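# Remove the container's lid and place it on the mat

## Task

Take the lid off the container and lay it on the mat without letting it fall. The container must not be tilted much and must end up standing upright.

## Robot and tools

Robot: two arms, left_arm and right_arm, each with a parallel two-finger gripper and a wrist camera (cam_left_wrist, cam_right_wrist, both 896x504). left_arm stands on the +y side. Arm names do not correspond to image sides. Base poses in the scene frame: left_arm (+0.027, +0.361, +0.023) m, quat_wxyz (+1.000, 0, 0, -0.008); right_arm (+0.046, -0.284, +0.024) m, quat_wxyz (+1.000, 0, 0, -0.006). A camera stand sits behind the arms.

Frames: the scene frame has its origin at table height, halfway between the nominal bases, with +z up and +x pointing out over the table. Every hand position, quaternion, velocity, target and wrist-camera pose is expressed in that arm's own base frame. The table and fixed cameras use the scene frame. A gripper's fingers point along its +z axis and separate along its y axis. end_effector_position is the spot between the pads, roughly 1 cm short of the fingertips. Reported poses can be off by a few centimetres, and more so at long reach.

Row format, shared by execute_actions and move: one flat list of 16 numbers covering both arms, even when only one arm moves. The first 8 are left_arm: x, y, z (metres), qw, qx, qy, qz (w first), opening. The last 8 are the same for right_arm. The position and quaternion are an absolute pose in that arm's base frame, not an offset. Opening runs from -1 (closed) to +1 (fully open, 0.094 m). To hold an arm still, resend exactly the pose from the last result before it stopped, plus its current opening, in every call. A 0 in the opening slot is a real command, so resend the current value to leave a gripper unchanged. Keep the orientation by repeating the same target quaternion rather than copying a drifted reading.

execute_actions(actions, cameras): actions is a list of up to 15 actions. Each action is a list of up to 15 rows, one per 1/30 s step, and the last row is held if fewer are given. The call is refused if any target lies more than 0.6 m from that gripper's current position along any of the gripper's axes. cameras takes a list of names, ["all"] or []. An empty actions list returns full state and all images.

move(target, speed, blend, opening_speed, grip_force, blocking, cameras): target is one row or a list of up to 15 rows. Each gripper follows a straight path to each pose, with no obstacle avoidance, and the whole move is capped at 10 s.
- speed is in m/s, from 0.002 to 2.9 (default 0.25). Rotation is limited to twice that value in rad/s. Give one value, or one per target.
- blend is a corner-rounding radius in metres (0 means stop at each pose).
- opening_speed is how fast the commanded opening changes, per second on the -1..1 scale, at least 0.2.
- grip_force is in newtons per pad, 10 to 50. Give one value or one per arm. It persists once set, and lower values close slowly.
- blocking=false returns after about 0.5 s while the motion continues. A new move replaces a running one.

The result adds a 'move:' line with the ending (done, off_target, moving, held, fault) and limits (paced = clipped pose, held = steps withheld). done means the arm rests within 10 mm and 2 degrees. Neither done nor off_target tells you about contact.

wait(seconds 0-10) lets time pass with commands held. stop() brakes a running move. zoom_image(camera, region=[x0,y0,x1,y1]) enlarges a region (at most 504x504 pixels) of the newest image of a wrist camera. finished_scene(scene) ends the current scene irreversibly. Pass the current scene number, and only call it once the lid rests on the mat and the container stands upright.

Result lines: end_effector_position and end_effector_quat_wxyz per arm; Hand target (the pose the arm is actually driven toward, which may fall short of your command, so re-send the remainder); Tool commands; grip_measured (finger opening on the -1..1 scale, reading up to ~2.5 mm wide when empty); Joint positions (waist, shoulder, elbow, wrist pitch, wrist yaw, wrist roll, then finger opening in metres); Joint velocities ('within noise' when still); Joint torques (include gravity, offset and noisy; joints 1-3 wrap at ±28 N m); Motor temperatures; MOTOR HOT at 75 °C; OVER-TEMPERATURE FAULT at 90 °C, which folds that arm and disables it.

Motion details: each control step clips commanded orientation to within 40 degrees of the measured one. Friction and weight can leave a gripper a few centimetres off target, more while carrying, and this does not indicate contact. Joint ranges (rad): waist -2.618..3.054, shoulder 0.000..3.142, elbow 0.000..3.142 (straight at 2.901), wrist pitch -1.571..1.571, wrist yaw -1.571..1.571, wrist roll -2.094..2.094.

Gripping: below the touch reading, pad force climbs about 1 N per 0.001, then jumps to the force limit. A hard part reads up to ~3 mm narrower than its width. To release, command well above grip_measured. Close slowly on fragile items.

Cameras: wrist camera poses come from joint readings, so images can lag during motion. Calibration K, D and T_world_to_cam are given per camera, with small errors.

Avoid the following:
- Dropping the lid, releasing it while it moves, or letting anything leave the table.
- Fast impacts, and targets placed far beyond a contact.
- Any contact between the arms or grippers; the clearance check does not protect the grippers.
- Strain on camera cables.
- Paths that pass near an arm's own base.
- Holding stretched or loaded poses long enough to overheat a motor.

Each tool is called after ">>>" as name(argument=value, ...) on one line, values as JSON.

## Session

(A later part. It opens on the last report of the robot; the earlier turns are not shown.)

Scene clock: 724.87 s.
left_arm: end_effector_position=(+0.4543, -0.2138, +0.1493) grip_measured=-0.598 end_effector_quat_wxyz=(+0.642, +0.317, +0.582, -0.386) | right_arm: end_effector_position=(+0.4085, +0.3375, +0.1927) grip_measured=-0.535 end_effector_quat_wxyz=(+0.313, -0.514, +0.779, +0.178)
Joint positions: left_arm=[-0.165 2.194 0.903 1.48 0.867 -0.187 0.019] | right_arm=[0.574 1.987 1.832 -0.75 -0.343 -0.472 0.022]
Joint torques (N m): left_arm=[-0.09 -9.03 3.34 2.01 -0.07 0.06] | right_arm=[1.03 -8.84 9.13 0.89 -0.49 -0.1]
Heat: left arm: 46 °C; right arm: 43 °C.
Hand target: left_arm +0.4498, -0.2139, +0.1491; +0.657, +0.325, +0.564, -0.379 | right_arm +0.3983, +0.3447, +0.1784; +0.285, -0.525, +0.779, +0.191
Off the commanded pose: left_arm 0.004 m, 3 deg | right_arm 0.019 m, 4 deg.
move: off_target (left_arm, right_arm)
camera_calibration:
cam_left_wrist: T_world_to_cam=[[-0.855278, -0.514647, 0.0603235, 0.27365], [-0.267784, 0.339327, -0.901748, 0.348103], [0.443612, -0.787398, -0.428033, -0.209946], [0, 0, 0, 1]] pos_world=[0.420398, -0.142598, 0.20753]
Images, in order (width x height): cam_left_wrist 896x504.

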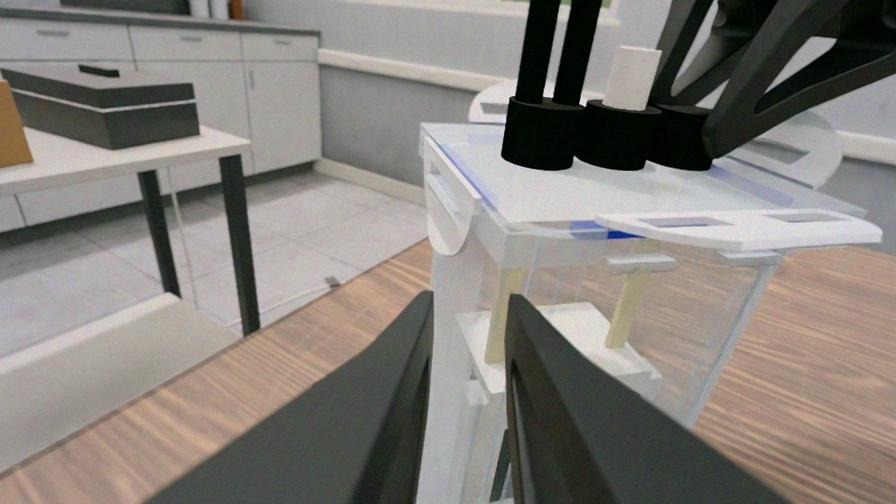

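>>> move(target=[[0.449,-0.221,0.149,0.6585,0.3247,0.5624,-0.3802,-0.6,0.3985,0.345,0.178,0.2835,-0.5255,0.779,0.1912,-1],[0.460,-0.235,0.149,0.6585,0.3247,0.5624,-0.3802,-0.6,0.3985,0.345,0.178,0.2835,-0.5255,0.779,0.1912,-1]], speed=0.06, cameras=["cam_left_wrist"])

>>> zoom_image(camera="cam_left_wrist", region=[380, 150, 640, 320])

Scene clock: 727.10 s.
left_arm: end_effector_position=(+0.4549, -0.2297, +0.1472) grip_measured=-0.598 end_effector_quat_wxyz=(+0.642, +0.320, +0.578, -0.388) | right_arm: end_effector_position=(+0.4093, +0.3362, +0.1923) grip_measured=-0.535 end_effector_quat_wxyz=(+0.313, -0.510, +0.782, +0.176)
Joint positions: left_arm=[-0.204 2.214 0.925 1.479 0.836 -0.18 0.019] | right_arm=[0.573 1.987 1.832 -0.751 -0.338 -0.467 0.022]
Joint torques (N m): left_arm=[-0.9 -8.72 6.41 1.62 -0.23 0.09] | right_arm=[1.18 -8.9 9.07 0.92 -0.54 -0.17]
Heat: left arm: 47 °C; right arm: 43 °C.
Hand target: left_arm +0.4595, -0.2348, +0.1490; +0.658, +0.325, +0.563, -0.380 | right_arm +0.3983, +0.3446, +0.1784; +0.285, -0.525, +0.779, +0.191
Off the commanded pose: left_arm 0.008 m, 3 deg | right_arm 0.020 m, 4 deg.
move: off_target (left_arm, right_arm)
camera_calibration:
cam_left_wrist: T_world_to_cam=[[-0.85993, -0.507261, 0.0566211, 0.270479], [-0.259872, 0.339648, -0.903939, 0.348522], [0.439302, -0.792039, -0.423897, -0.22339], [0, 0, 0, 1]] pos_world=[0.4213, -0.158105, 0.205033]
Images, in order (width x height): cam_left_wrist 896x504.

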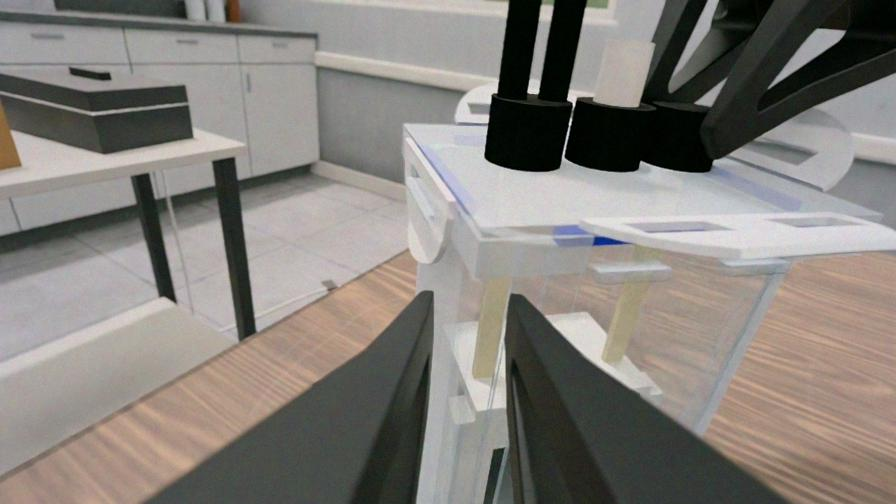

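Scaled by 1.938 from the camera's 896x504 image, which has a finer 1280x720 frame.

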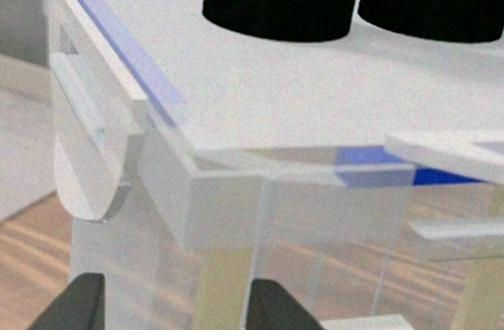

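>>> move(target=[[0.459,-0.222,0.149,0.6585,0.3247,0.5624,-0.3802,-0.6,0.3985,0.345,0.178,0.2835,-0.5255,0.779,0.1912,-1],[0.466,-0.226,0.149,0.6585,0.3247,0.5624,-0.3802,-0.6,0.3985,0.345,0.178,0.2835,-0.5255,0.779,0.1912,-1]], speed=0.06, cameras=["cam_left_wrist"])

>>> zoom_image(camera="cam_left_wrist", region=[380, 150, 640, 320])

Scene clock: 728.87 s.
left_arm: end_effector_position=(+0.4621, -0.2251, +0.1501) grip_measured=-0.598 end_effector_quat_wxyz=(+0.648, +0.321, +0.574, -0.384) | right_arm: end_effector_position=(+0.4087, +0.3368, +0.1925) grip_measured=-0.535 end_effector_quat_wxyz=(+0.312, -0.511, +0.781, +0.178)
Joint positions: left_arm=[-0.19 2.226 0.953 1.478 0.846 -0.179 0.019] | right_arm=[0.573 1.987 1.832 -0.751 -0.343 -0.466 0.022]
Joint torques (N m): left_arm=[0.06 -8.94 5.9 1.6 -0.1 0.04] | right_arm=[1.16 -8.84 9.07 0.91 -0.5 -0.17]
Heat: left arm: 46 °C; right arm: 43 °C.
Hand target: left_arm +0.4658, -0.2259, +0.1489; +0.658, +0.325, +0.563, -0.380 | right_arm +0.3983, +0.3446, +0.1784; +0.284, -0.525, +0.779, +0.191
Off the commanded pose: left_arm 0.004 m, 2 deg | right_arm 0.020 m, 4 deg.
move: off_target (right_arm)
camera_calibration:
cam_left_wrist: T_world_to_cam=[[-0.858098, -0.511646, 0.0434241, 0.278931], [-0.247126, 0.337369, -0.908356, 0.345768], [0.450107, -0.79019, -0.415937, -0.227493], [0, 0, 0, 1]] pos_world=[0.427194, -0.1537, 0.207346]
Images, in order (width x height): cam_left_wrist 896x504.

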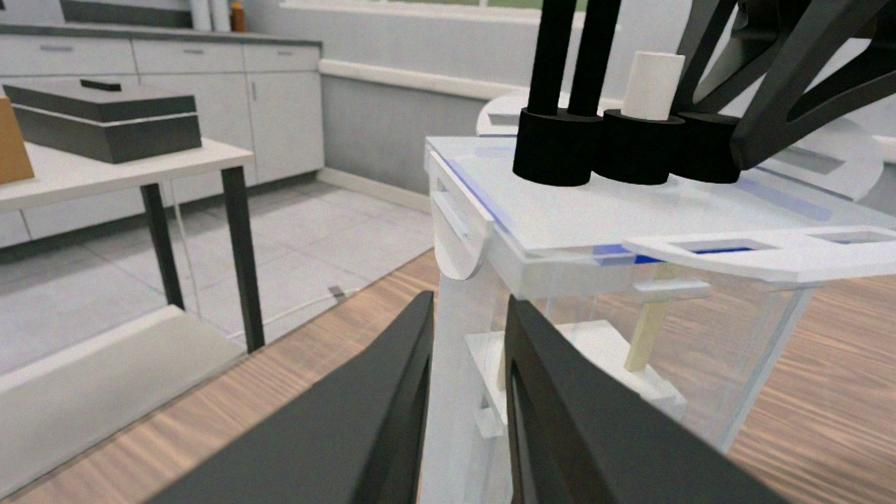

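Scaled by 1.938 from the camera's 896x504 image, which has a finer 1280x720 frame.

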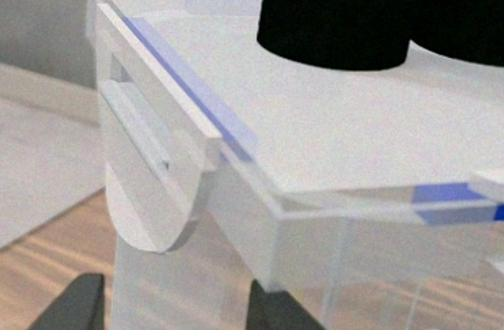

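>>> move(target=[[0.474,-0.243,0.147,0.6585,0.3247,0.5624,-0.3802,-0.6,0.3985,0.345,0.178,0.2835,-0.5255,0.779,0.1912,-1]], speed=0.06, cameras=["cam_left_wrist"])

>>> zoom_image(camera="cam_left_wrist", region=[380, 190, 640, 360])

Scene clock: 730.13 s.
left_arm: end_effector_position=(+0.4733, -0.2333, +0.1487) grip_measured=-0.598 end_effector_quat_wxyz=(+0.655, +0.314, +0.574, -0.378) | right_arm: end_effector_position=(+0.4087, +0.3368, +0.1925) grip_measured=-0.535 end_effector_quat_wxyz=(+0.312, -0.511, +0.781, +0.178)
Joint positions: left_arm=[-0.212 2.258 1.001 1.465 0.801 -0.175 0.019] | right_arm=[0.573 1.987 1.832 -0.751 -0.343 -0.466 0.022]
Joint torques (N m): left_arm=[-1.24 -9.61 6.42 1.42 -0.04 0.13] | right_arm=[1.17 -8.83 9.07 0.91 -0.49 -0.17]
Heat: left arm: 46 °C; right arm: 43 °C.
Hand target: left_arm +0.4736, -0.2427, +0.1468; +0.658, +0.324, +0.563, -0.380 | right_arm +0.3983, +0.3446, +0.1784; +0.284, -0.525, +0.779, +0.191
Off the commanded pose: left_arm 0.010 m, 2 deg | right_arm 0.020 m, 4 deg.
move: off_target (right_arm)
camera_calibration:
cam_left_wrist: T_world_to_cam=[[-0.846889, -0.530041, 0.0428567, 0.274979], [-0.249791, 0.325372, -0.911996, 0.349008], [0.469451, -0.783065, -0.407953, -0.248222], [0, 0, 0, 1]] pos_world=[0.436584, -0.162181, 0.205247]
Images, in order (width x height): cam_left_wrist 896x504.

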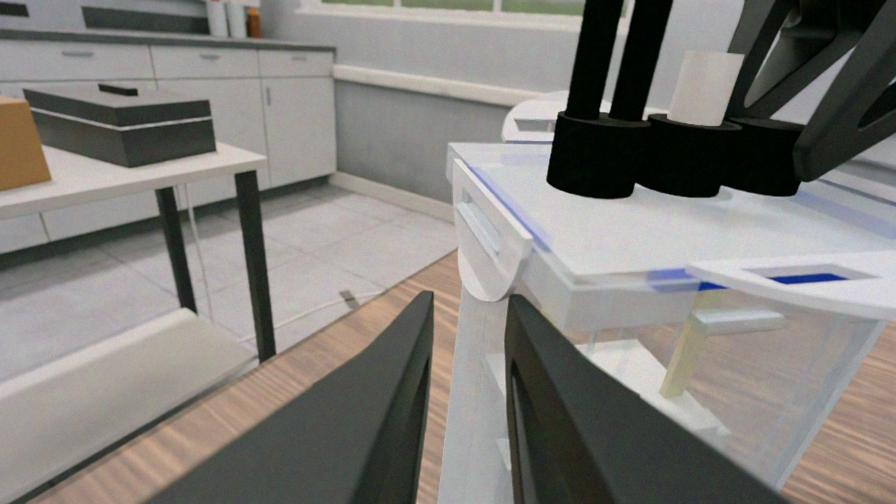

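Scaled by 1.938 from the camera's 896x504 image, which has a finer 1280x720 frame.

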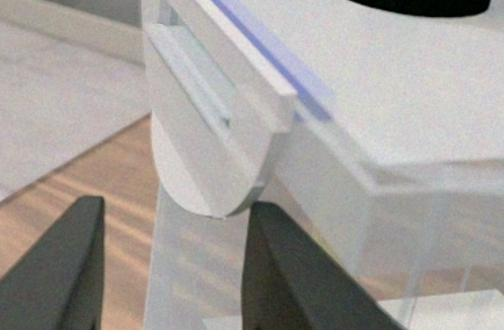

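>>> move(target=[[0.463,-0.226,0.145,0.6585,0.3247,0.5624,-0.3802,-0.6,0.3985,0.345,0.178,0.2835,-0.5255,0.779,0.1912,-1],[0.463,-0.226,0.139,0.6585,0.3247,0.5624,-0.3802,-0.6,0.3985,0.345,0.178,0.2835,-0.5255,0.779,0.1912,-1],[0.472,-0.245,0.140,0.6585,0.3247,0.5624,-0.3802,-0.6,0.3985,0.345,0.178,0.2835,-0.5255,0.779,0.1912,-1]], speed=0.06, cameras=["cam_left_wrist"])

>>> zoom_image(camera="cam_left_wrist", region=[380, 190, 640, 360])

Scene clock: 733.00 s.
left_arm: end_effector_position=(+0.4741, -0.2344, +0.1428) grip_measured=-0.598 end_effector_quat_wxyz=(+0.655, +0.310, +0.577, -0.376) | right_arm: end_effector_position=(+0.4085, +0.3370, +0.1926) grip_measured=-0.535 end_effector_quat_wxyz=(+0.312, -0.511, +0.780, +0.179)
Joint positions: left_arm=[-0.217 2.274 1 1.476 0.787 -0.173 0.019] | right_arm=[0.573 1.987 1.832 -0.751 -0.345 -0.467 0.022]
Joint torques (N m): left_arm=[-1.28 -9.37 5.97 1.56 0.02 0.1] | right_arm=[1.18 -8.87 9.1 0.9 -0.48 -0.16]
Heat: left arm: 46 °C; right arm: 43 °C.
Hand target: left_arm +0.4715, -0.2448, +0.1399; +0.658, +0.325, +0.563, -0.380 | right_arm +0.3983, +0.3446, +0.1784; +0.284, -0.525, +0.779, +0.191
Off the commanded pose: left_arm 0.011 m, 2 deg | right_arm 0.019 m, 4 deg.
move: off_target (left_arm, right_arm)
camera_calibration:
cam_left_wrist: T_world_to_cam=[[-0.841819, -0.537629, 0.0479248, 0.270443], [-0.257898, 0.322635, -0.910711, 0.347131], [0.474163, -0.779013, -0.410253, -0.252852], [0, 0, 0, 1]] pos_world=[0.437081, -0.163574, 0.199442]
Images, in order (width x height): cam_left_wrist 896x504.

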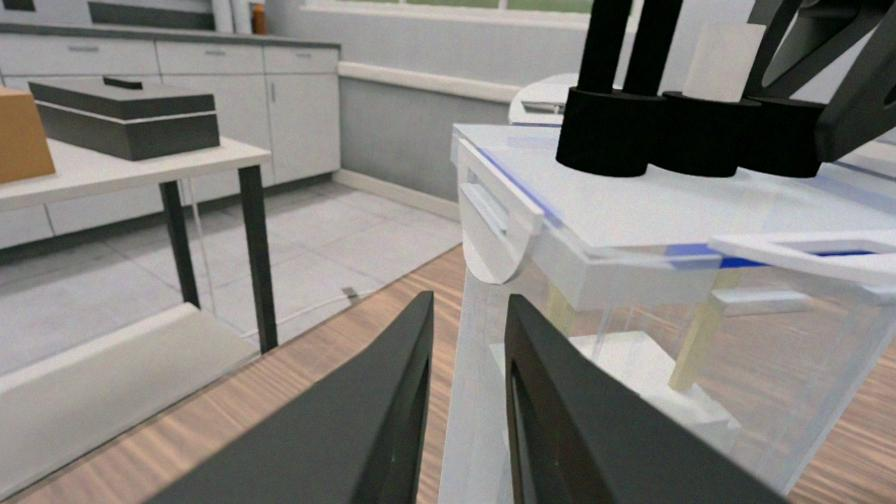

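Scaled by 1.938 from the camera's 896x504 image, which has a finer 1280x720 frame.

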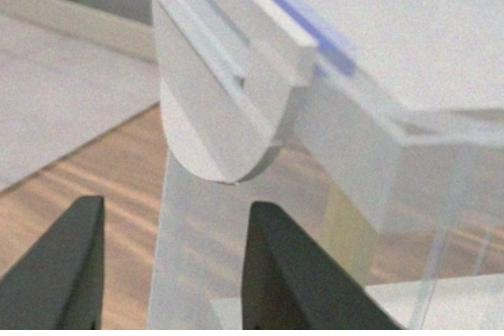

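>>> move(target=[[0.474,-0.256,0.141,0.6585,0.3247,0.5624,-0.3802,-0.6,0.3985,0.345,0.178,0.2835,-0.5255,0.779,0.1912,-1]], speed=0.06, cameras=["cam_left_wrist"])

>>> zoom_image(camera="cam_left_wrist", region=[380, 190, 640, 360])

Scene clock: 734.27 s.
left_arm: end_effector_position=(+0.4781, -0.2391, +0.1447) grip_measured=-0.598 end_effector_quat_wxyz=(+0.661, +0.306, +0.576, -0.370) | right_arm: end_effector_position=(+0.4088, +0.3362, +0.1921) grip_measured=-0.535 end_effector_quat_wxyz=(+0.312, -0.511, +0.782, +0.177)
Joint positions: left_arm=[-0.232 2.279 1.015 1.469 0.756 -0.164 0.019] | right_arm=[0.573 1.987 1.832 -0.753 -0.34 -0.467 0.022]
Joint torques (N m): left_arm=[-2.1 -9.55 6.39 1.43 0.09 0.09] | right_arm=[1.18 -8.88 9.06 0.93 -0.52 -0.17]
Heat: left arm: 46 °C; right arm: 43 °C.
Hand target: left_arm +0.4732, -0.2555, +0.1409; +0.658, +0.325, +0.563, -0.380 | right_arm +0.3983, +0.3446, +0.1784; +0.285, -0.525, +0.779, +0.191
Off the commanded pose: left_arm 0.018 m, 3 deg | right_arm 0.020 m, 4 deg.
move: off_target (left_arm, right_arm)
camera_calibration:
cam_left_wrist: T_world_to_cam=[[-0.833337, -0.551224, 0.0412468, 0.26478], [-0.254633, 0.316578, -0.913751, 0.348861], [0.490624, -0.771965, -0.404176, -0.264743], [0, 0, 0, 1]] pos_world=[0.439372, -0.168861, 0.200848]
Images, in order (width x height): cam_left_wrist 896x504.

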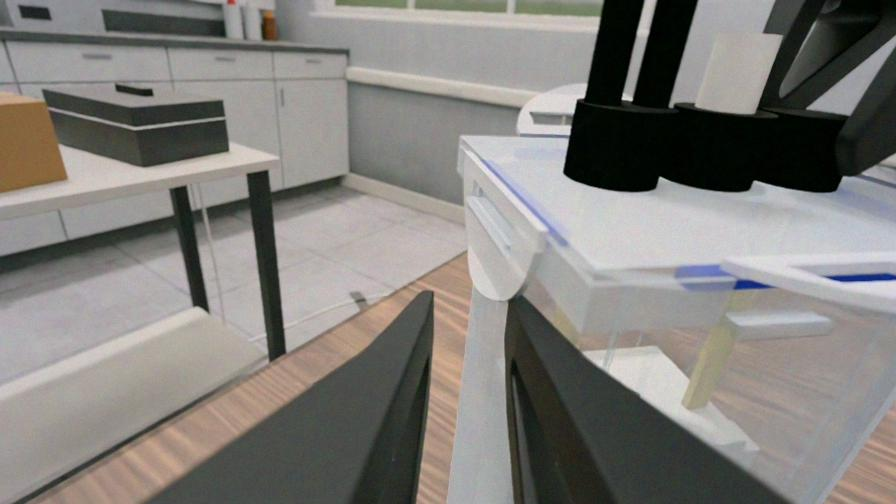

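Scaled by 1.938 from the camera's 896x504 image, which has a finer 1280x720 frame.

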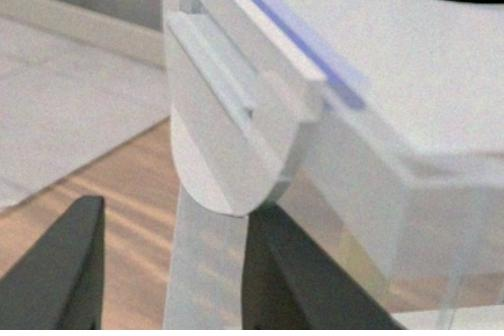

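>>> move(target=[[0.462,-0.222,0.147,0.6341,0.3584,0.5415,-0.4197,-0.6,0.3985,0.345,0.178,0.2835,-0.5255,0.779,0.1912,-1],[0.466,-0.238,0.143,0.6341,0.3584,0.5415,-0.4197,-0.6,0.3985,0.345,0.178,0.2835,-0.5255,0.779,0.1912,-1]], speed=0.06, cameras=["cam_left_wrist"])

>>> zoom_image(camera="cam_left_wrist", region=[380, 190, 640, 360])

Scene clock: 737.90 s.
left_arm: end_effector_position=(+0.4672, -0.2294, +0.1436) grip_measured=-0.598 end_effector_quat_wxyz=(+0.623, +0.344, +0.562, -0.421) | right_arm: end_effector_position=(+0.4083, +0.3364, +0.1920) grip_measured=-0.535 end_effector_quat_wxyz=(+0.311, -0.512, +0.781, +0.178)
Joint positions: left_arm=[-0.171 2.295 1.05 1.477 0.96 -0.237 0.019] | right_arm=[0.572 1.987 1.832 -0.755 -0.343 -0.469 0.022]
Joint torques (N m): left_arm=[-1.18 -9.54 6.05 1.63 -0.04 0.11] | right_arm=[1.25 -8.81 9.1 0.93 -0.49 -0.14]
Heat: left arm: 47 °C; right arm: 42 °C.
Hand target: left_arm +0.4655, -0.2378, +0.1429; +0.633, +0.359, +0.543, -0.419 | right_arm +0.3983, +0.3446, +0.1783; +0.284, -0.525, +0.779, +0.191
Off the commanded pose: left_arm 0.009 m, 3 deg | right_arm 0.019 m, 4 deg.
move: off_target (left_arm, right_arm)
camera_calibration:
cam_left_wrist: T_world_to_cam=[[-0.903975, -0.422781, 0.0639162, 0.320259], [-0.230155, 0.355133, -0.90604, 0.338347], [0.360358, -0.833748, -0.418337, -0.203565], [0, 0, 0, 1]] pos_world=[0.440735, -0.15448, 0.200927]
Images, in order (width x height): cam_left_wrist 896x504.

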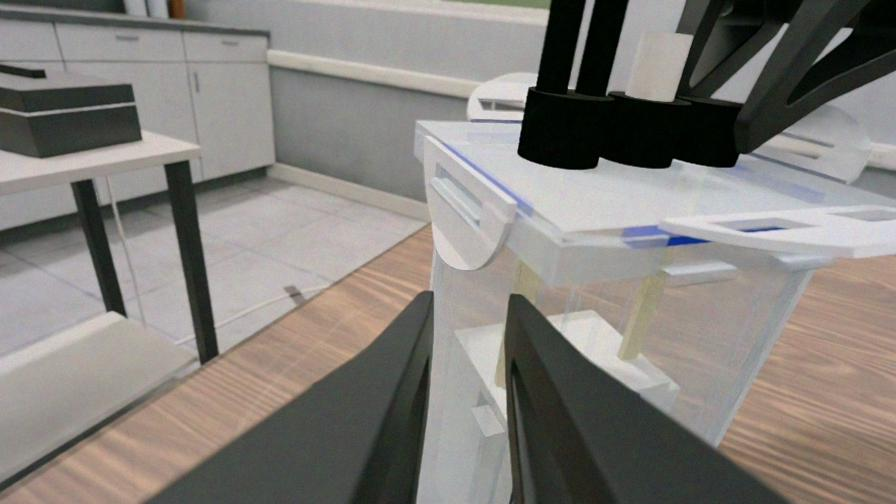

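Scaled by 1.938 from the camera's 896x504 image, which has a finer 1280x720 frame.

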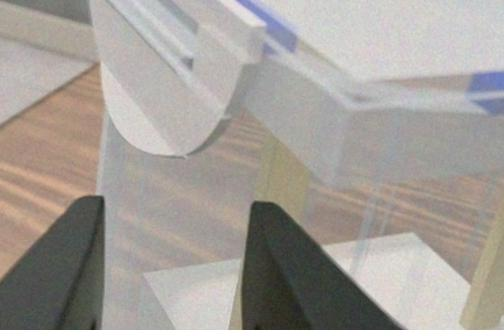

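>>> move(target=[[0.480,-0.254,0.147,0.6341,0.3584,0.5415,-0.4197,-0.6,0.3985,0.345,0.178,0.2835,-0.5255,0.779,0.1912,-1]], speed=0.06, cameras=["cam_left_wrist"])

>>> zoom_image(camera="cam_left_wrist", region=[380, 190, 640, 360])

Scene clock: 739.03 s.
left_arm: end_effector_position=(+0.4784, -0.2383, +0.1496) grip_measured=-0.598 end_effector_quat_wxyz=(+0.634, +0.350, +0.551, -0.415) | right_arm: end_effector_position=(+0.4094, +0.3346, +0.1912) grip_measured=-0.535 end_effector_quat_wxyz=(+0.310, -0.506, +0.786, +0.175)
Joint positions: left_arm=[-0.188 2.319 1.116 1.46 0.942 -0.223 0.019] | right_arm=[0.571 1.987 1.832 -0.757 -0.334 -0.459 0.022]
Joint torques (N m): left_arm=[-2.21 -10.18 7.34 1.17 -0.16 0.06] | right_arm=[1.29 -8.9 8.99 0.96 -0.59 -0.28]
Heat: left arm: 46 °C; right arm: 42 °C.
Hand target: left_arm +0.4790, -0.2535, +0.1470; +0.634, +0.358, +0.542, -0.420 | right_arm +0.3983, +0.3444, +0.1784; +0.285, -0.525, +0.779, +0.191
Off the commanded pose: left_arm 0.016 m, 2 deg | right_arm 0.020 m, 4 deg.
move: off_target (left_arm, right_arm)
camera_calibration:
cam_left_wrist: T_world_to_cam=[[-0.904544, -0.425113, 0.0328532, 0.330583], [-0.198808, 0.352344, -0.91451, 0.33514], [0.377195, -0.833746, -0.403226, -0.222883], [0, 0, 0, 1]] pos_world=[0.449725, -0.163378, 0.205756]
Images, in order (width x height): cam_left_wrist 896x504.

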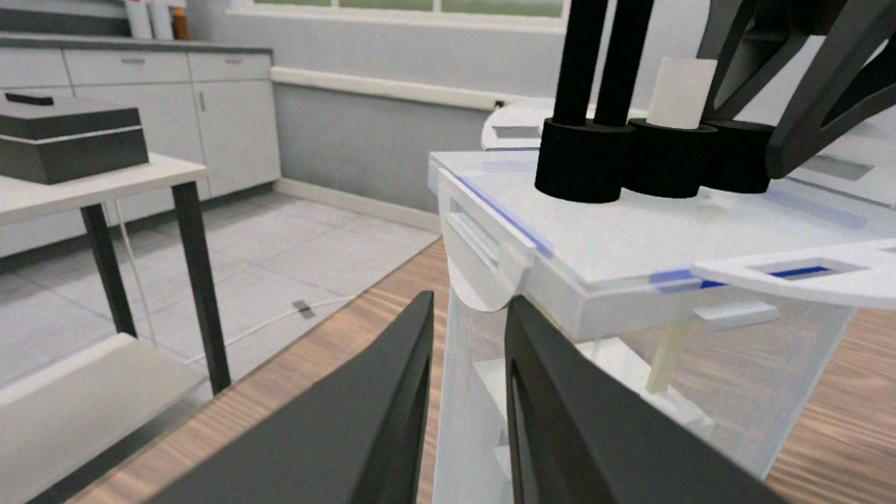

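Scaled by 1.938 from the camera's 896x504 image, which has a finer 1280x720 frame.

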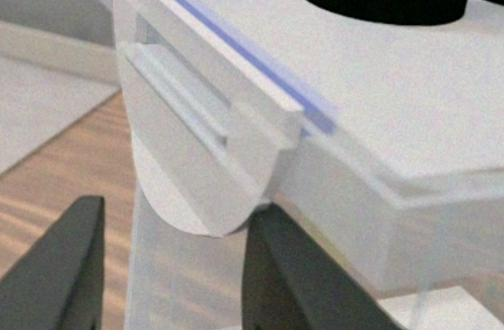

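>>> move(target=[[0.484,-0.258,0.170,0.6341,0.3584,0.5415,-0.4197,-0.6,0.3985,0.345,0.178,0.2835,-0.5255,0.779,0.1912,-1],[0.495,-0.268,0.180,0.6341,0.3584,0.5415,-0.4197,-0.6,0.3985,0.345,0.178,0.2835,-0.5255,0.779,0.1912,-1]], speed=0.06, cameras=["cam_left_wrist"])

>>> zoom_image(camera="cam_left_wrist", region=[380, 190, 640, 360])

Scene clock: 741.13 s.
left_arm: end_effector_position=(+0.4911, -0.2496, +0.1498) grip_measured=-0.598 end_effector_quat_wxyz=(+0.613, +0.348, +0.568, -0.425) | right_arm: end_effector_position=(+0.4170, +0.3267, +0.1908) grip_measured=-0.535 end_effector_quat_wxyz=(+0.312, -0.491, +0.797, +0.164)
Joint positions: left_arm=[-0.204 2.319 1.188 1.324 0.942 -0.214 0.019] | right_arm=[0.56 1.987 1.834 -0.756 -0.307 -0.439 0.022]
Joint torques (N m): left_arm=[-2.73 -16.02 8.35 1.13 -0.34 0.04] | right_arm=[2.22 -9.14 8.51 0.98 -0.85 -0.49]
Heat: left arm: 46 °C; right arm: 42 °C.
Hand target: left_arm +0.4923, -0.2667, +0.1802; +0.634, +0.358, +0.541, -0.421 | right_arm +0.3983, +0.3440, +0.1788; +0.286, -0.524, +0.779, +0.191
Off the commanded pose: left_arm 0.036 m, 4 deg | right_arm 0.029 m, 6 deg.
move: off_target (left_arm, right_arm)
camera_calibration:
cam_left_wrist: T_world_to_cam=[[-0.908066, -0.412119, 0.0746577, 0.336106], [-0.241654, 0.369951, -0.897073, 0.364621], [0.342081, -0.832643, -0.43553, -0.214639], [0, 0, 0, 1]] pos_world=[0.466743, -0.175094, 0.208516]
Images, in order (width x height): cam_left_wrist 896x504.

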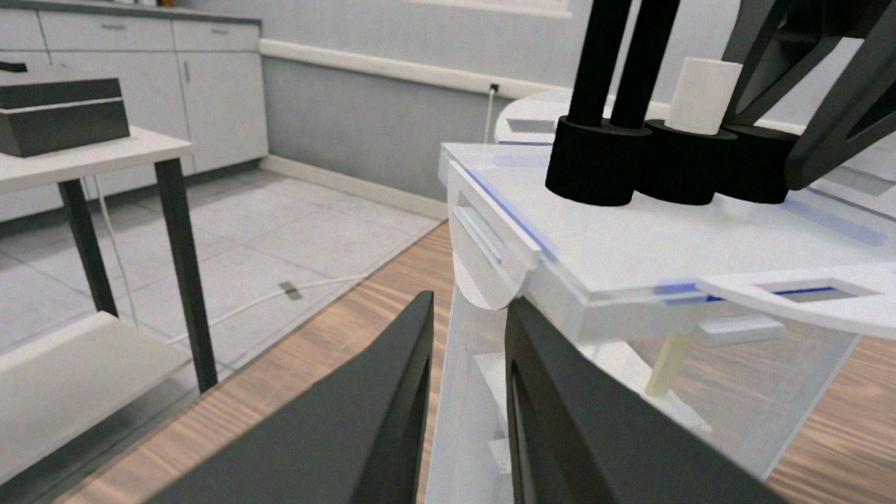

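Scaled by 1.938 from the camera's 896x504 image, which has a finer 1280x720 frame.

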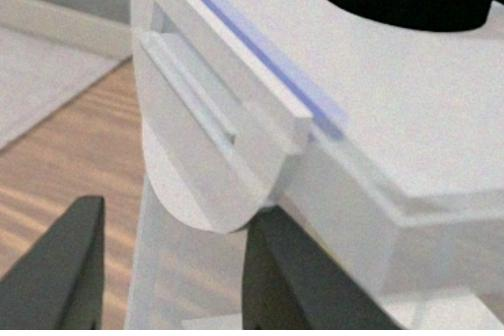

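>>> move(target=[[0.495,-0.266,0.182,0.6697,0.3086,0.5719,-0.3614,-0.6,0.3985,0.345,0.178,0.2835,-0.5255,0.779,0.1912,-1],[0.497,-0.266,0.182,0.6946,0.2641,0.5932,-0.3093,-0.6,0.3985,0.345,0.178,0.2835,-0.5255,0.779,0.1912,-1]], speed=0.06, cameras=["cam_left_wrist"])

>>> zoom_image(camera="cam_left_wrist", region=[380, 190, 640, 360])

Scene clock: 745.47 s.
left_arm: end_effector_position=(+0.5100, -0.2510, +0.1480) grip_measured=-0.598 end_effector_quat_wxyz=(+0.678, +0.244, +0.624, -0.303) | right_arm: end_effector_position=(+0.4177, +0.3276, +0.1920) grip_measured=-0.535 end_effector_quat_wxyz=(+0.316, -0.498, +0.791, +0.163)
Joint positions: left_arm=[-0.313 2.243 1.064 1.294 0.477 -0.101 0.019] | right_arm=[0.559 1.987 1.834 -0.749 -0.312 -0.456 0.022]
Joint torques (N m): left_arm=[-2.13 -18.56 4.33 1.47 0.11 0.12] | right_arm=[2.25 -9.05 8.72 0.92 -0.8 -0.28]
Heat: left arm: 46 °C; right arm: 42 °C.
Hand target: left_arm +0.4973, -0.2657, +0.1811; +0.695, +0.264, +0.593, -0.310 | right_arm +0.3984, +0.3440, +0.1788; +0.285, -0.524, +0.779, +0.191
Off the commanded pose: left_arm 0.039 m, 5 deg | right_arm 0.029 m, 6 deg.
move: off_target (left_arm, right_arm)
camera_calibration:
cam_left_wrist: T_world_to_cam=[[-0.702662, -0.708438, 0.0661998, 0.174838], [-0.359059, 0.272724, -0.89258, 0.40296], [0.614283, -0.650951, -0.446004, -0.314744], [0, 0, 0, 1]] pos_world=[0.46088, -0.190918, 0.207723]
Images, in order (width x height): cam_left_wrist 896x504.

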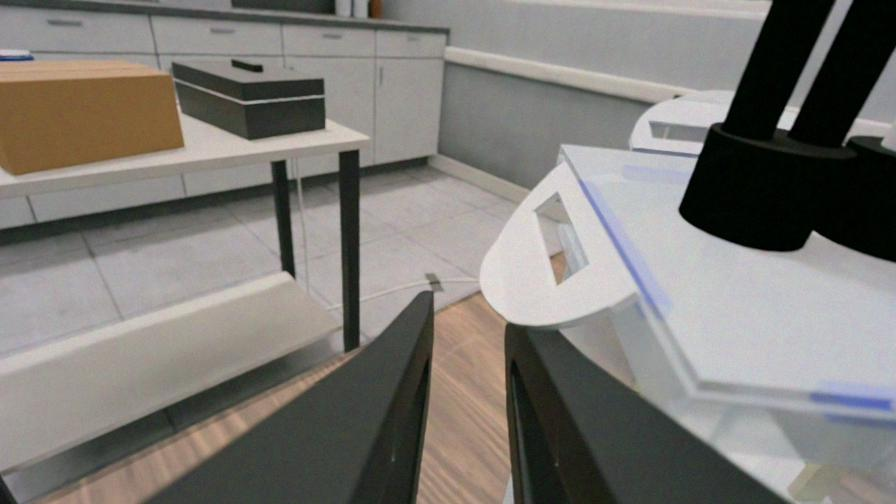

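Scaled by 1.938 from the camera's 896x504 image, which has a finer 1280x720 frame.

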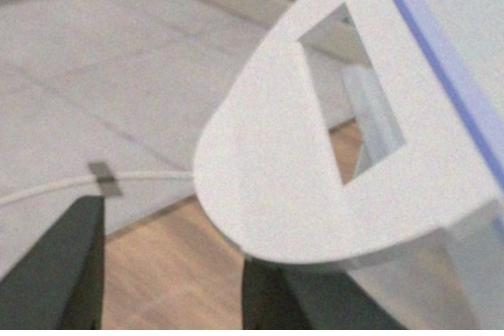

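>>> move(target=[[0.518,-0.245,0.178,0.6946,0.2641,0.5932,-0.3093,-0.6,0.3985,0.345,0.178,0.2835,-0.5255,0.779,0.1912,-1],[0.530,-0.230,0.185,0.6946,0.2641,0.5932,-0.3093,-0.6,0.3985,0.345,0.178,0.2835,-0.5255,0.779,0.1912,-1],[0.530,-0.230,0.225,0.6946,0.2641,0.5932,-0.3093,-0.6,0.3985,0.345,0.178,0.2835,-0.5255,0.779,0.1912,-1]], speed=0.07, cameras=["cam_left_wrist"])

Scene clock: 748.90 s.
left_arm: end_effector_position=(+0.5295, -0.2298, +0.1923) grip_measured=-0.598 end_effector_quat_wxyz=(+0.675, +0.260, +0.615, -0.313) | right_arm: end_effector_position=(+0.4159, +0.3310, +0.1930) grip_measured=-0.535 end_effector_quat_wxyz=(+0.319, -0.508, +0.783, +0.164)
Joint positions: left_arm=[-0.235 2.164 1.164 1.13 0.594 -0.107 0.019] | right_arm=[0.564 1.987 1.834 -0.745 -0.319 -0.474 0.022]
Joint torques (N m): left_arm=[0.05 -16.92 7.28 1.25 -0.03 0] | right_arm=[1.91 -9.02 8.88 0.86 -0.73 -0.08]
Heat: left arm: 46 °C; right arm: 42 °C.
Hand target: left_arm +0.5290, -0.2299, +0.2246; +0.695, +0.264, +0.593, -0.310 | right_arm +0.3985, +0.3442, +0.1788; +0.285, -0.524, +0.779, +0.191
Off the commanded pose: left_arm 0.033 m, 3 deg | right_arm 0.027 m, 6 deg.
move: off_target (left_arm, right_arm)
camera_calibration:
cam_left_wrist: T_world_to_cam=[[-0.73035, -0.681067, 0.0523135, 0.224335], [-0.335492, 0.290947, -0.895988, 0.436118], [0.595008, -0.671936, -0.440985, -0.288638], [0, 0, 0, 1]] pos_world=[0.481899, -0.168046, 0.251736]
Images, in order (width x height): cam_left_wrist 896x504.

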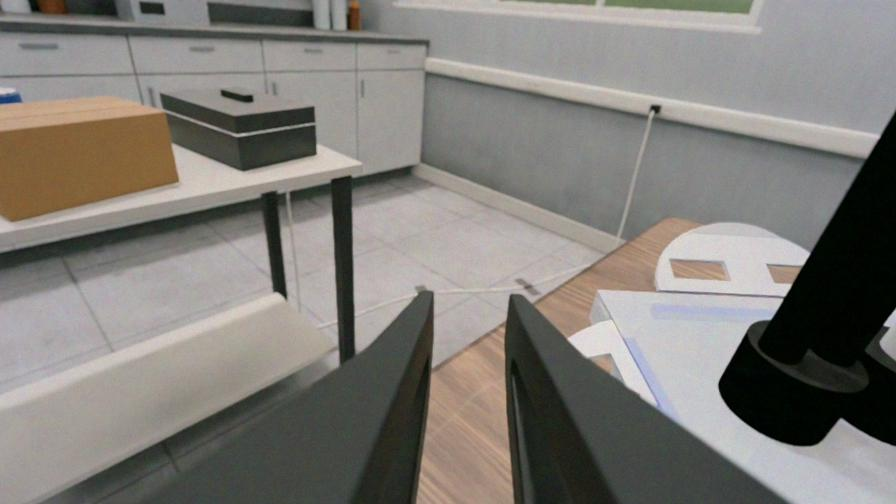

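>>> move(target=[[0.530,-0.230,0.250,0.6946,0.2641,0.5932,-0.3093,-0.6,0.3985,0.345,0.178,0.2835,-0.5255,0.779,0.1912,-1],[0.545,-0.200,0.260,0.6946,0.2641,0.5932,-0.3093,-0.6,0.3985,0.345,0.178,0.2835,-0.5255,0.779,0.1912,-1]], speed=0.08, cameras=["cam_left_wrist"])

Scene clock: 751.37 s.
left_arm: end_effector_position=(+0.5458, -0.1994, +0.2293) grip_measured=-0.598 end_effector_quat_wxyz=(+0.677, +0.258, +0.614, -0.312) | right_arm: end_effector_position=(+0.4159, +0.3310, +0.1930) grip_measured=-0.535 end_effector_quat_wxyz=(+0.319, -0.508, +0.783, +0.164)
Joint positions: left_arm=[-0.159 2.108 1.248 1.004 0.665 -0.124 0.019] | right_arm=[0.564 1.987 1.834 -0.745 -0.319 -0.474 0.022]
Joint torques (N m): left_arm=[-0.14 -16.24 8.03 1.25 -0.02 -0.01] | right_arm=[1.84 -8.94 8.87 0.87 -0.73 -0.07]
Heat: left arm: 46 °C; right arm: 42 °C.
Hand target: left_arm +0.5441, -0.1999, +0.2596; +0.695, +0.264, +0.593, -0.309 | right_arm +0.3985, +0.3442, +0.1788; +0.285, -0.524, +0.779, +0.191
Off the commanded pose: left_arm 0.031 m, 3 deg | right_arm 0.027 m, 6 deg.
move: off_target (left_arm, right_arm)
camera_calibration:
cam_left_wrist: T_world_to_cam=[[-0.727933, -0.683612, 0.0527945, 0.253119], [-0.333697, 0.28596, -0.898261, 0.464356], [0.598965, -0.671492, -0.436279, -0.26477], [0, 0, 0, 1]] pos_world=[0.497796, -0.137542, 0.288236]
Images, in order (width x height): cam_left_wrist 896x504.

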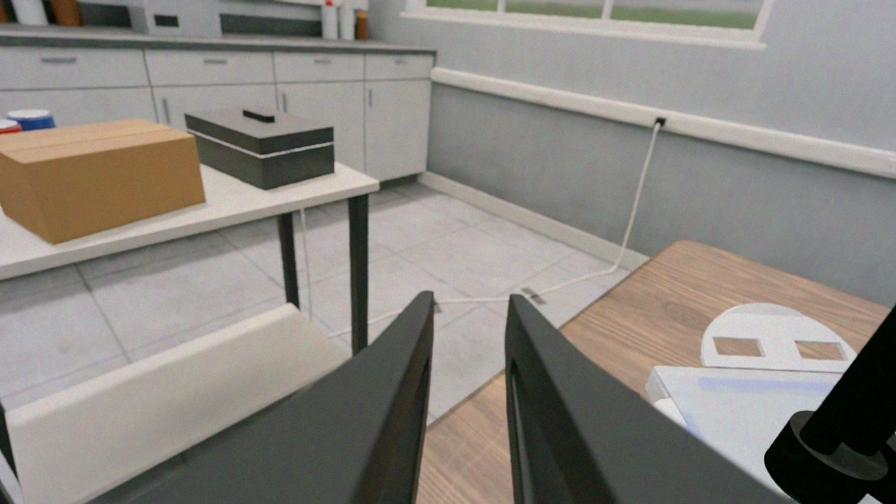

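>>> move(target=[[0.545,-0.170,0.330,0.6946,0.2641,0.5932,-0.3093,-0.6,0.3985,0.345,0.178,0.2835,-0.5255,0.779,0.1912,-1],[0.380,-0.060,0.300,0.4698,0.2962,0.8138,-0.171,-0.6,0.3985,0.345,0.178,0.2835,-0.5255,0.779,0.1912,-1]], speed=0.2, cameras=["cam_left_wrist"])

Scene clock: 755.80 s.
left_arm: end_effector_position=(+0.3819, -0.0613, +0.2786) grip_measured=-0.598 end_effector_quat_wxyz=(+0.450, +0.288, +0.826, -0.182) | right_arm: end_effector_position=(+0.4159, +0.3310, +0.1930) grip_measured=-0.535 end_effector_quat_wxyz=(+0.319, -0.508, +0.783, +0.164)
Joint positions: left_arm=[0.144 1.384 1.323 -0.704 0.701 0.505 0.019] | right_arm=[0.564 1.987 1.834 -0.745 -0.319 -0.474 0.022]
Joint torques (N m): left_arm=[0.35 -7.99 9.06 0.98 0.27 0.11] | right_arm=[1.91 -9.01 8.88 0.85 -0.74 -0.08]
Heat: left arm: 46 °C; right arm: 42 °C.
Hand target: left_arm +0.3796, -0.0603, +0.2997; +0.470, +0.296, +0.814, -0.171 | right_arm +0.3985, +0.3442, +0.1788; +0.285, -0.524, +0.779, +0.191
Off the commanded pose: left_arm 0.021 m, 3 deg | right_arm 0.027 m, 6 deg.
move: off_target (left_arm, right_arm)
camera_calibration:
cam_left_wrist: T_world_to_cam=[[-0.620112, -0.783139, 0.0464155, 0.180029], [-0.719509, 0.544152, -0.431515, 0.447649], [0.312679, -0.300984, -0.900911, 0.20915], [0, 0, 0, 1]] pos_world=[0.368329, -0.0396511, 0.373237]
Images, in order (width x height): cam_left_wrist 896x504.

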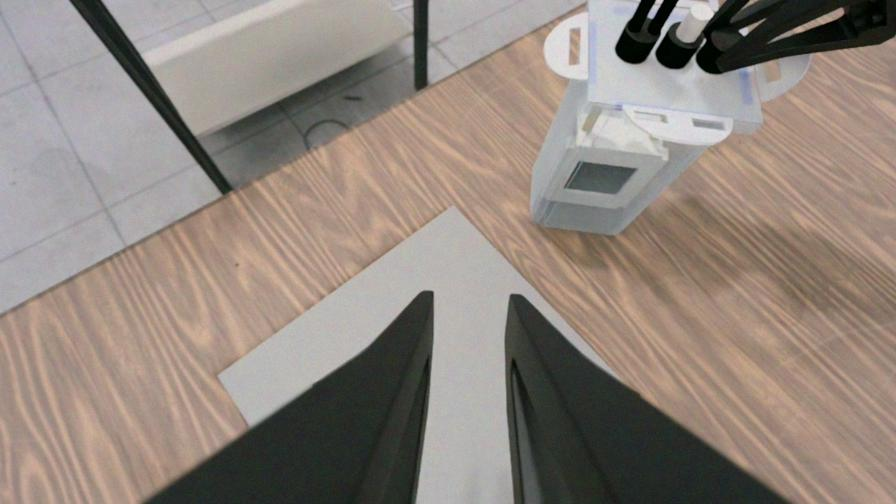

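>>> move(target=[[0.33,-0.06,0.31,0.5625,0.3036,0.733,-0.233,-0.6,0.412,0.334,0.190,0.2835,-0.5255,0.779,0.1912,-1],[0.33,-0.06,0.31,0.5625,0.3036,0.733,-0.233,-0.6,0.412,0.334,0.220,0.2835,-0.5255,0.779,0.1912,-1]], speed=0.06, cameras=["cam_left_wrist","cam_right_wrist"])

Scene clock: 760.20 s.
left_arm: end_effector_position=(+0.3359, -0.0586, +0.3054) grip_measured=-0.598 end_effector_quat_wxyz=(+0.554, +0.299, +0.741, -0.233) | right_arm: end_effector_position=(+0.4042, +0.3218, +0.2014) grip_measured=-0.535 end_effector_quat_wxyz=(+0.255, -0.520, +0.796, +0.175)
Joint positions: left_arm=[0.285 1.149 1.037 -0.428 1 0.452 0.019] | right_arm=[0.549 2.068 2.056 -1.028 -0.354 -0.511 0.022]
Joint torques (N m): left_arm=[0.51 -6 5.31 1.28 0.38 -0.02] | right_arm=[-0.01 -11.07 11.88 1.34 -0.62 -0.07]
Heat: left arm: 45 °C; right arm: 42 °C.
Hand target: left_arm +0.3301, -0.0600, +0.3100; +0.562, +0.304, +0.733, -0.233 | right_arm +0.4109, +0.3329, +0.2201; +0.284, -0.526, +0.779, +0.191
Off the commanded pose: left_arm 0.008 m, 1 deg | right_arm 0.024 m, 4 deg.
move: off_target (right_arm)
camera_calibration:
cam_left_wrist: T_world_to_cam=[[-0.685492, -0.727621, 0.0258403, 0.183855], [-0.556891, 0.501123, -0.662381, 0.437965], [0.469013, -0.468447, -0.748722, 0.139654], [0, 0, 0, 1]] pos_world=[0.30443, -0.0202773, 0.389911]
cam_right_wrist: T_world_to_cam=[[0.921755, -0.380652, -0.0739634, -0.226031], [-0.38494, -0.921234, -0.0561138, 0.479261], [-0.0467777, 0.0801947, -0.995681, 0.289101], [0, 0, 0, 1]] pos_world=[0.406355, 0.332288, 0.298028]

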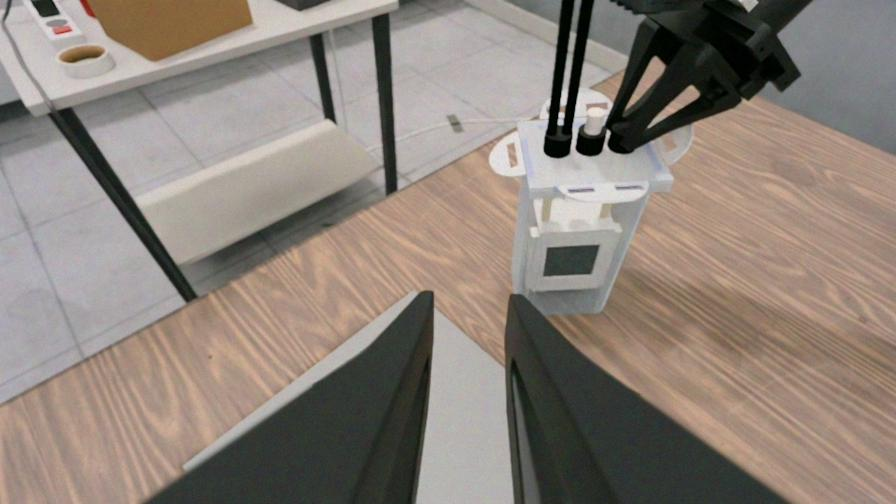

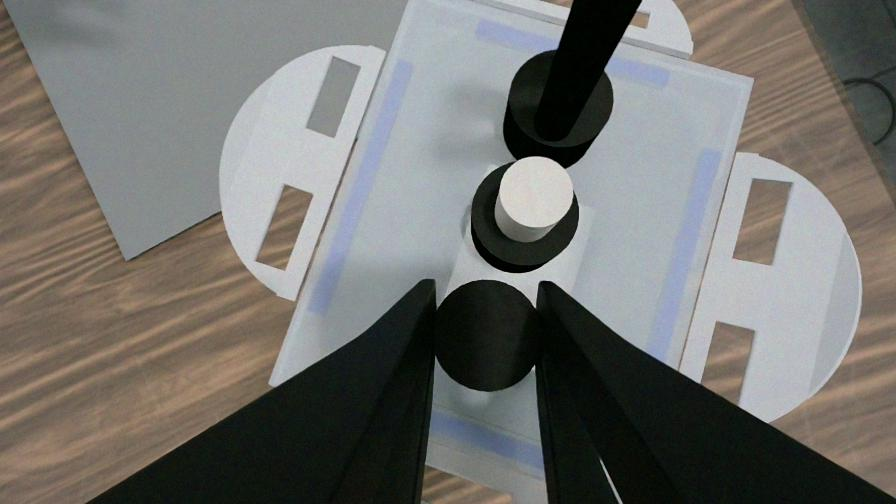

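>>> move(target=[[0.33,-0.06,0.31,0.5625,0.3036,0.733,-0.233,-0.6,0.410,0.330,0.235,0.2835,-0.5255,0.779,0.1912,-1],[0.33,-0.06,0.31,0.5625,0.3036,0.733,-0.233,-0.6,0.410,0.330,0.250,0.2835,-0.5255,0.779,0.1912,-1]], speed=0.05, cameras=["cam_left_wrist","cam_right_wrist"])

Scene clock: 762.23 s.
left_arm: end_effector_position=(+0.3359, -0.0586, +0.3054) grip_measured=-0.598 end_effector_quat_wxyz=(+0.554, +0.299, +0.741, -0.233) | right_arm: end_effector_position=(+0.3971, +0.3175, +0.2277) grip_measured=-0.535 end_effector_quat_wxyz=(+0.242, -0.522, +0.799, +0.175)
Joint positions: left_arm=[0.285 1.149 1.037 -0.428 1 0.452 0.019] | right_arm=[0.549 2.105 2.238 -1.201 -0.355 -0.515 0.022]
Joint torques (N m): left_arm=[0.53 -6 5.3 1.28 0.38 -0.02] | right_arm=[-0.54 -11.26 11.78 1.55 -0.65 -0.1]
Heat: left arm: 45 °C; right arm: 42 °C.
Hand target: left_arm +0.3301, -0.0600, +0.3099; +0.562, +0.304, +0.733, -0.233 | right_arm +0.4083, +0.3285, +0.2503; +0.284, -0.526, +0.779, +0.190
Off the commanded pose: left_arm 0.008 m, 1 deg | right_arm 0.029 m, 6 deg.
move: off_target (right_arm)
camera_calibration:
cam_left_wrist: T_world_to_cam=[[-0.685492, -0.727621, 0.0258403, 0.183855], [-0.556891, 0.501123, -0.662381, 0.437965], [0.469013, -0.468447, -0.748722, 0.139654], [0, 0, 0, 1]] pos_world=[0.30443, -0.0202773, 0.389911]
cam_right_wrist: T_world_to_cam=[[0.921403, -0.378328, -0.0887898, -0.216408], [-0.382312, -0.923459, -0.0325844, 0.468368], [-0.0696661, 0.0639687, -0.995517, 0.329551], [0, 0, 0, 1]] pos_world=[0.40142, 0.329565, 0.32412]

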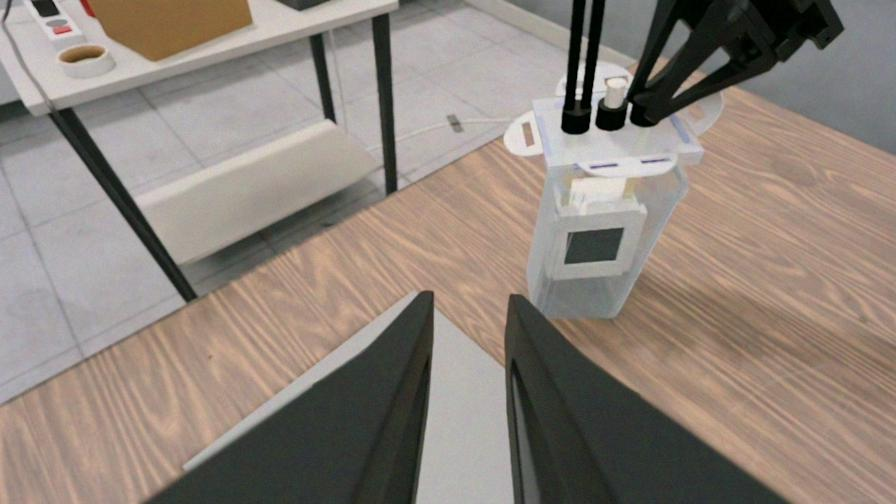

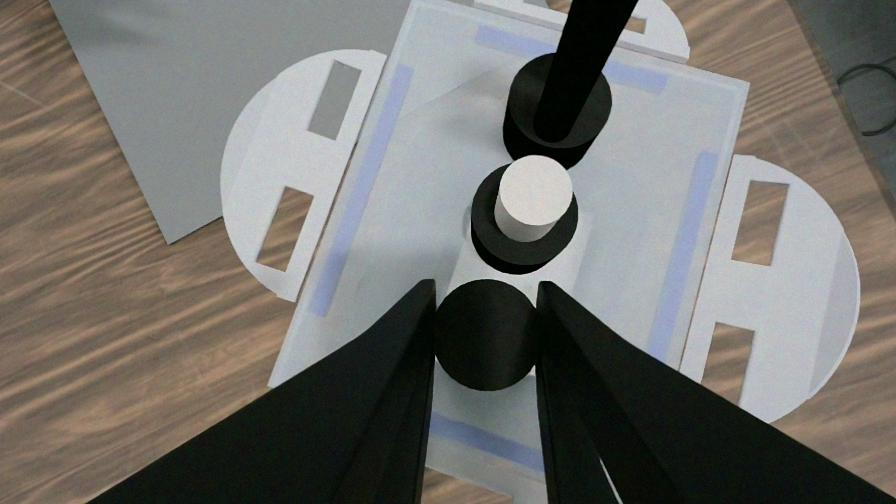

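>>> move(target=[[0.33,-0.06,0.31,0.5625,0.3036,0.733,-0.233,-0.6,0.418,0.336,0.258,0.2835,-0.5255,0.779,0.1912,-1],[0.33,-0.06,0.31,0.5625,0.3036,0.733,-0.233,-0.6,0.420,0.338,0.285,0.2835,-0.5255,0.779,0.1912,-1]], speed=0.05, cameras=["cam_left_wrist"])

Scene clock: 765.17 s.
left_arm: end_effector_position=(+0.3359, -0.0586, +0.3054) grip_measured=-0.598 end_effector_quat_wxyz=(+0.554, +0.299, +0.741, -0.233) | right_arm: end_effector_position=(+0.4086, +0.3247, +0.2636) grip_measured=-0.535 end_effector_quat_wxyz=(+0.254, -0.520, +0.796, +0.176)
Joint positions: left_arm=[0.285 1.149 1.037 -0.428 1 0.452 0.019] | right_arm=[0.549 2.349 2.815 -1.508 -0.356 -0.511 0.022]
Joint torques (N m): left_arm=[0.54 -5.98 5.3 1.28 0.38 -0.01] | right_arm=[-0.14 -12.25 10.33 1.74 -0.63 0.05]
Heat: left arm: 45 °C; right arm: 43 °C.
Hand target: left_arm +0.3301, -0.0600, +0.3099; +0.562, +0.304, +0.733, -0.233 | right_arm +0.4177, +0.3360, +0.2850; +0.300, -0.521, +0.776, +0.192
Off the commanded pose: left_arm 0.008 m, 1 deg | right_arm 0.028 m, 4 deg.
elbow stopped short (right arm): the move would have taken joint 3 (elbow) straighter than the controller allows.
move: off_target (right_arm)
camera_calibration:
cam_left_wrist: T_world_to_cam=[[-0.685492, -0.727621, 0.0258403, 0.183855], [-0.556891, 0.501123, -0.662381, 0.437965], [0.469013, -0.468447, -0.748722, 0.139654], [0, 0, 0, 1]] pos_world=[0.30443, -0.0202773, 0.389911]
Images, in order (width x height): cam_left_wrist 896x504.

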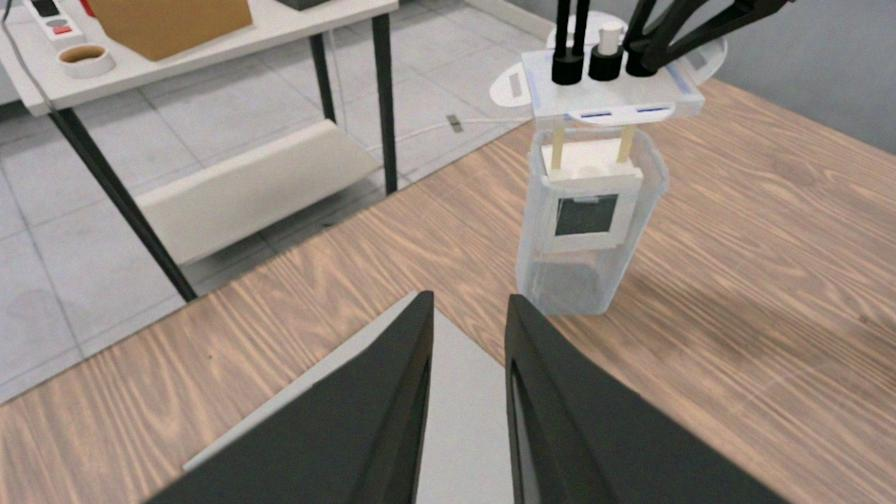

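>>> move(target=[[0.33,-0.06,0.31,0.5625,0.3036,0.733,-0.233,-0.6,0.418,0.336,0.245,0.2835,-0.5255,0.779,0.1912,-1],[0.33,-0.06,0.31,0.5625,0.3036,0.733,-0.233,-0.6,0.417,0.335,0.215,0.2835,-0.5255,0.779,0.1912,-1]], speed=0.05, cameras=["cam_left_wrist"])

Scene clock: 770.87 s.
left_arm: end_effector_position=(+0.3359, -0.0586, +0.3054) grip_measured=-0.598 end_effector_quat_wxyz=(+0.554, +0.299, +0.741, -0.233) | right_arm: end_effector_position=(+0.4147, +0.3321, +0.2007) grip_measured=-0.535 end_effector_quat_wxyz=(+0.257, -0.525, +0.789, +0.187)
Joint positions: left_arm=[0.285 1.149 1.037 -0.428 1 0.452 0.019] | right_arm=[0.546 2.138 2.154 -1.052 -0.384 -0.521 0.022]
Joint torques (N m): left_arm=[0.53 -5.97 5.29 1.28 0.38 -0.02] | right_arm=[-0.1 -15.34 5.52 1.59 -0.36 0]
Heat: left arm: 45 °C; right arm: 43 °C.
Hand target: left_arm +0.3301, -0.0600, +0.3099; +0.562, +0.304, +0.733, -0.233 | right_arm +0.4167, +0.3348, +0.2152; +0.283, -0.526, +0.779, +0.191
Off the commanded pose: left_arm 0.008 m, 1 deg | right_arm 0.015 m, 3 deg.
move: off_target (right_arm)
camera_calibration:
cam_left_wrist: T_world_to_cam=[[-0.685492, -0.727621, 0.0258403, 0.183855], [-0.556891, 0.501123, -0.662381, 0.437965], [0.469013, -0.468447, -0.748722, 0.139654], [0, 0, 0, 1]] pos_world=[0.30443, -0.0202773, 0.389911]
Images, in order (width x height): cam_left_wrist 896x504.

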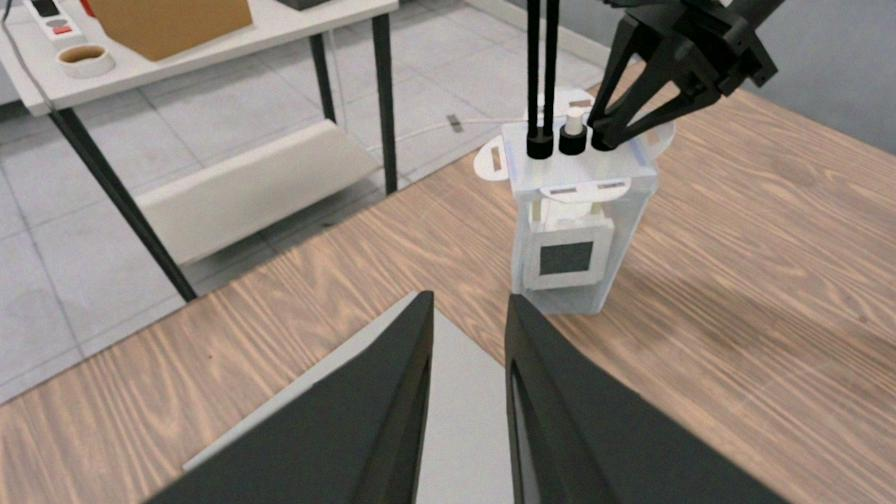

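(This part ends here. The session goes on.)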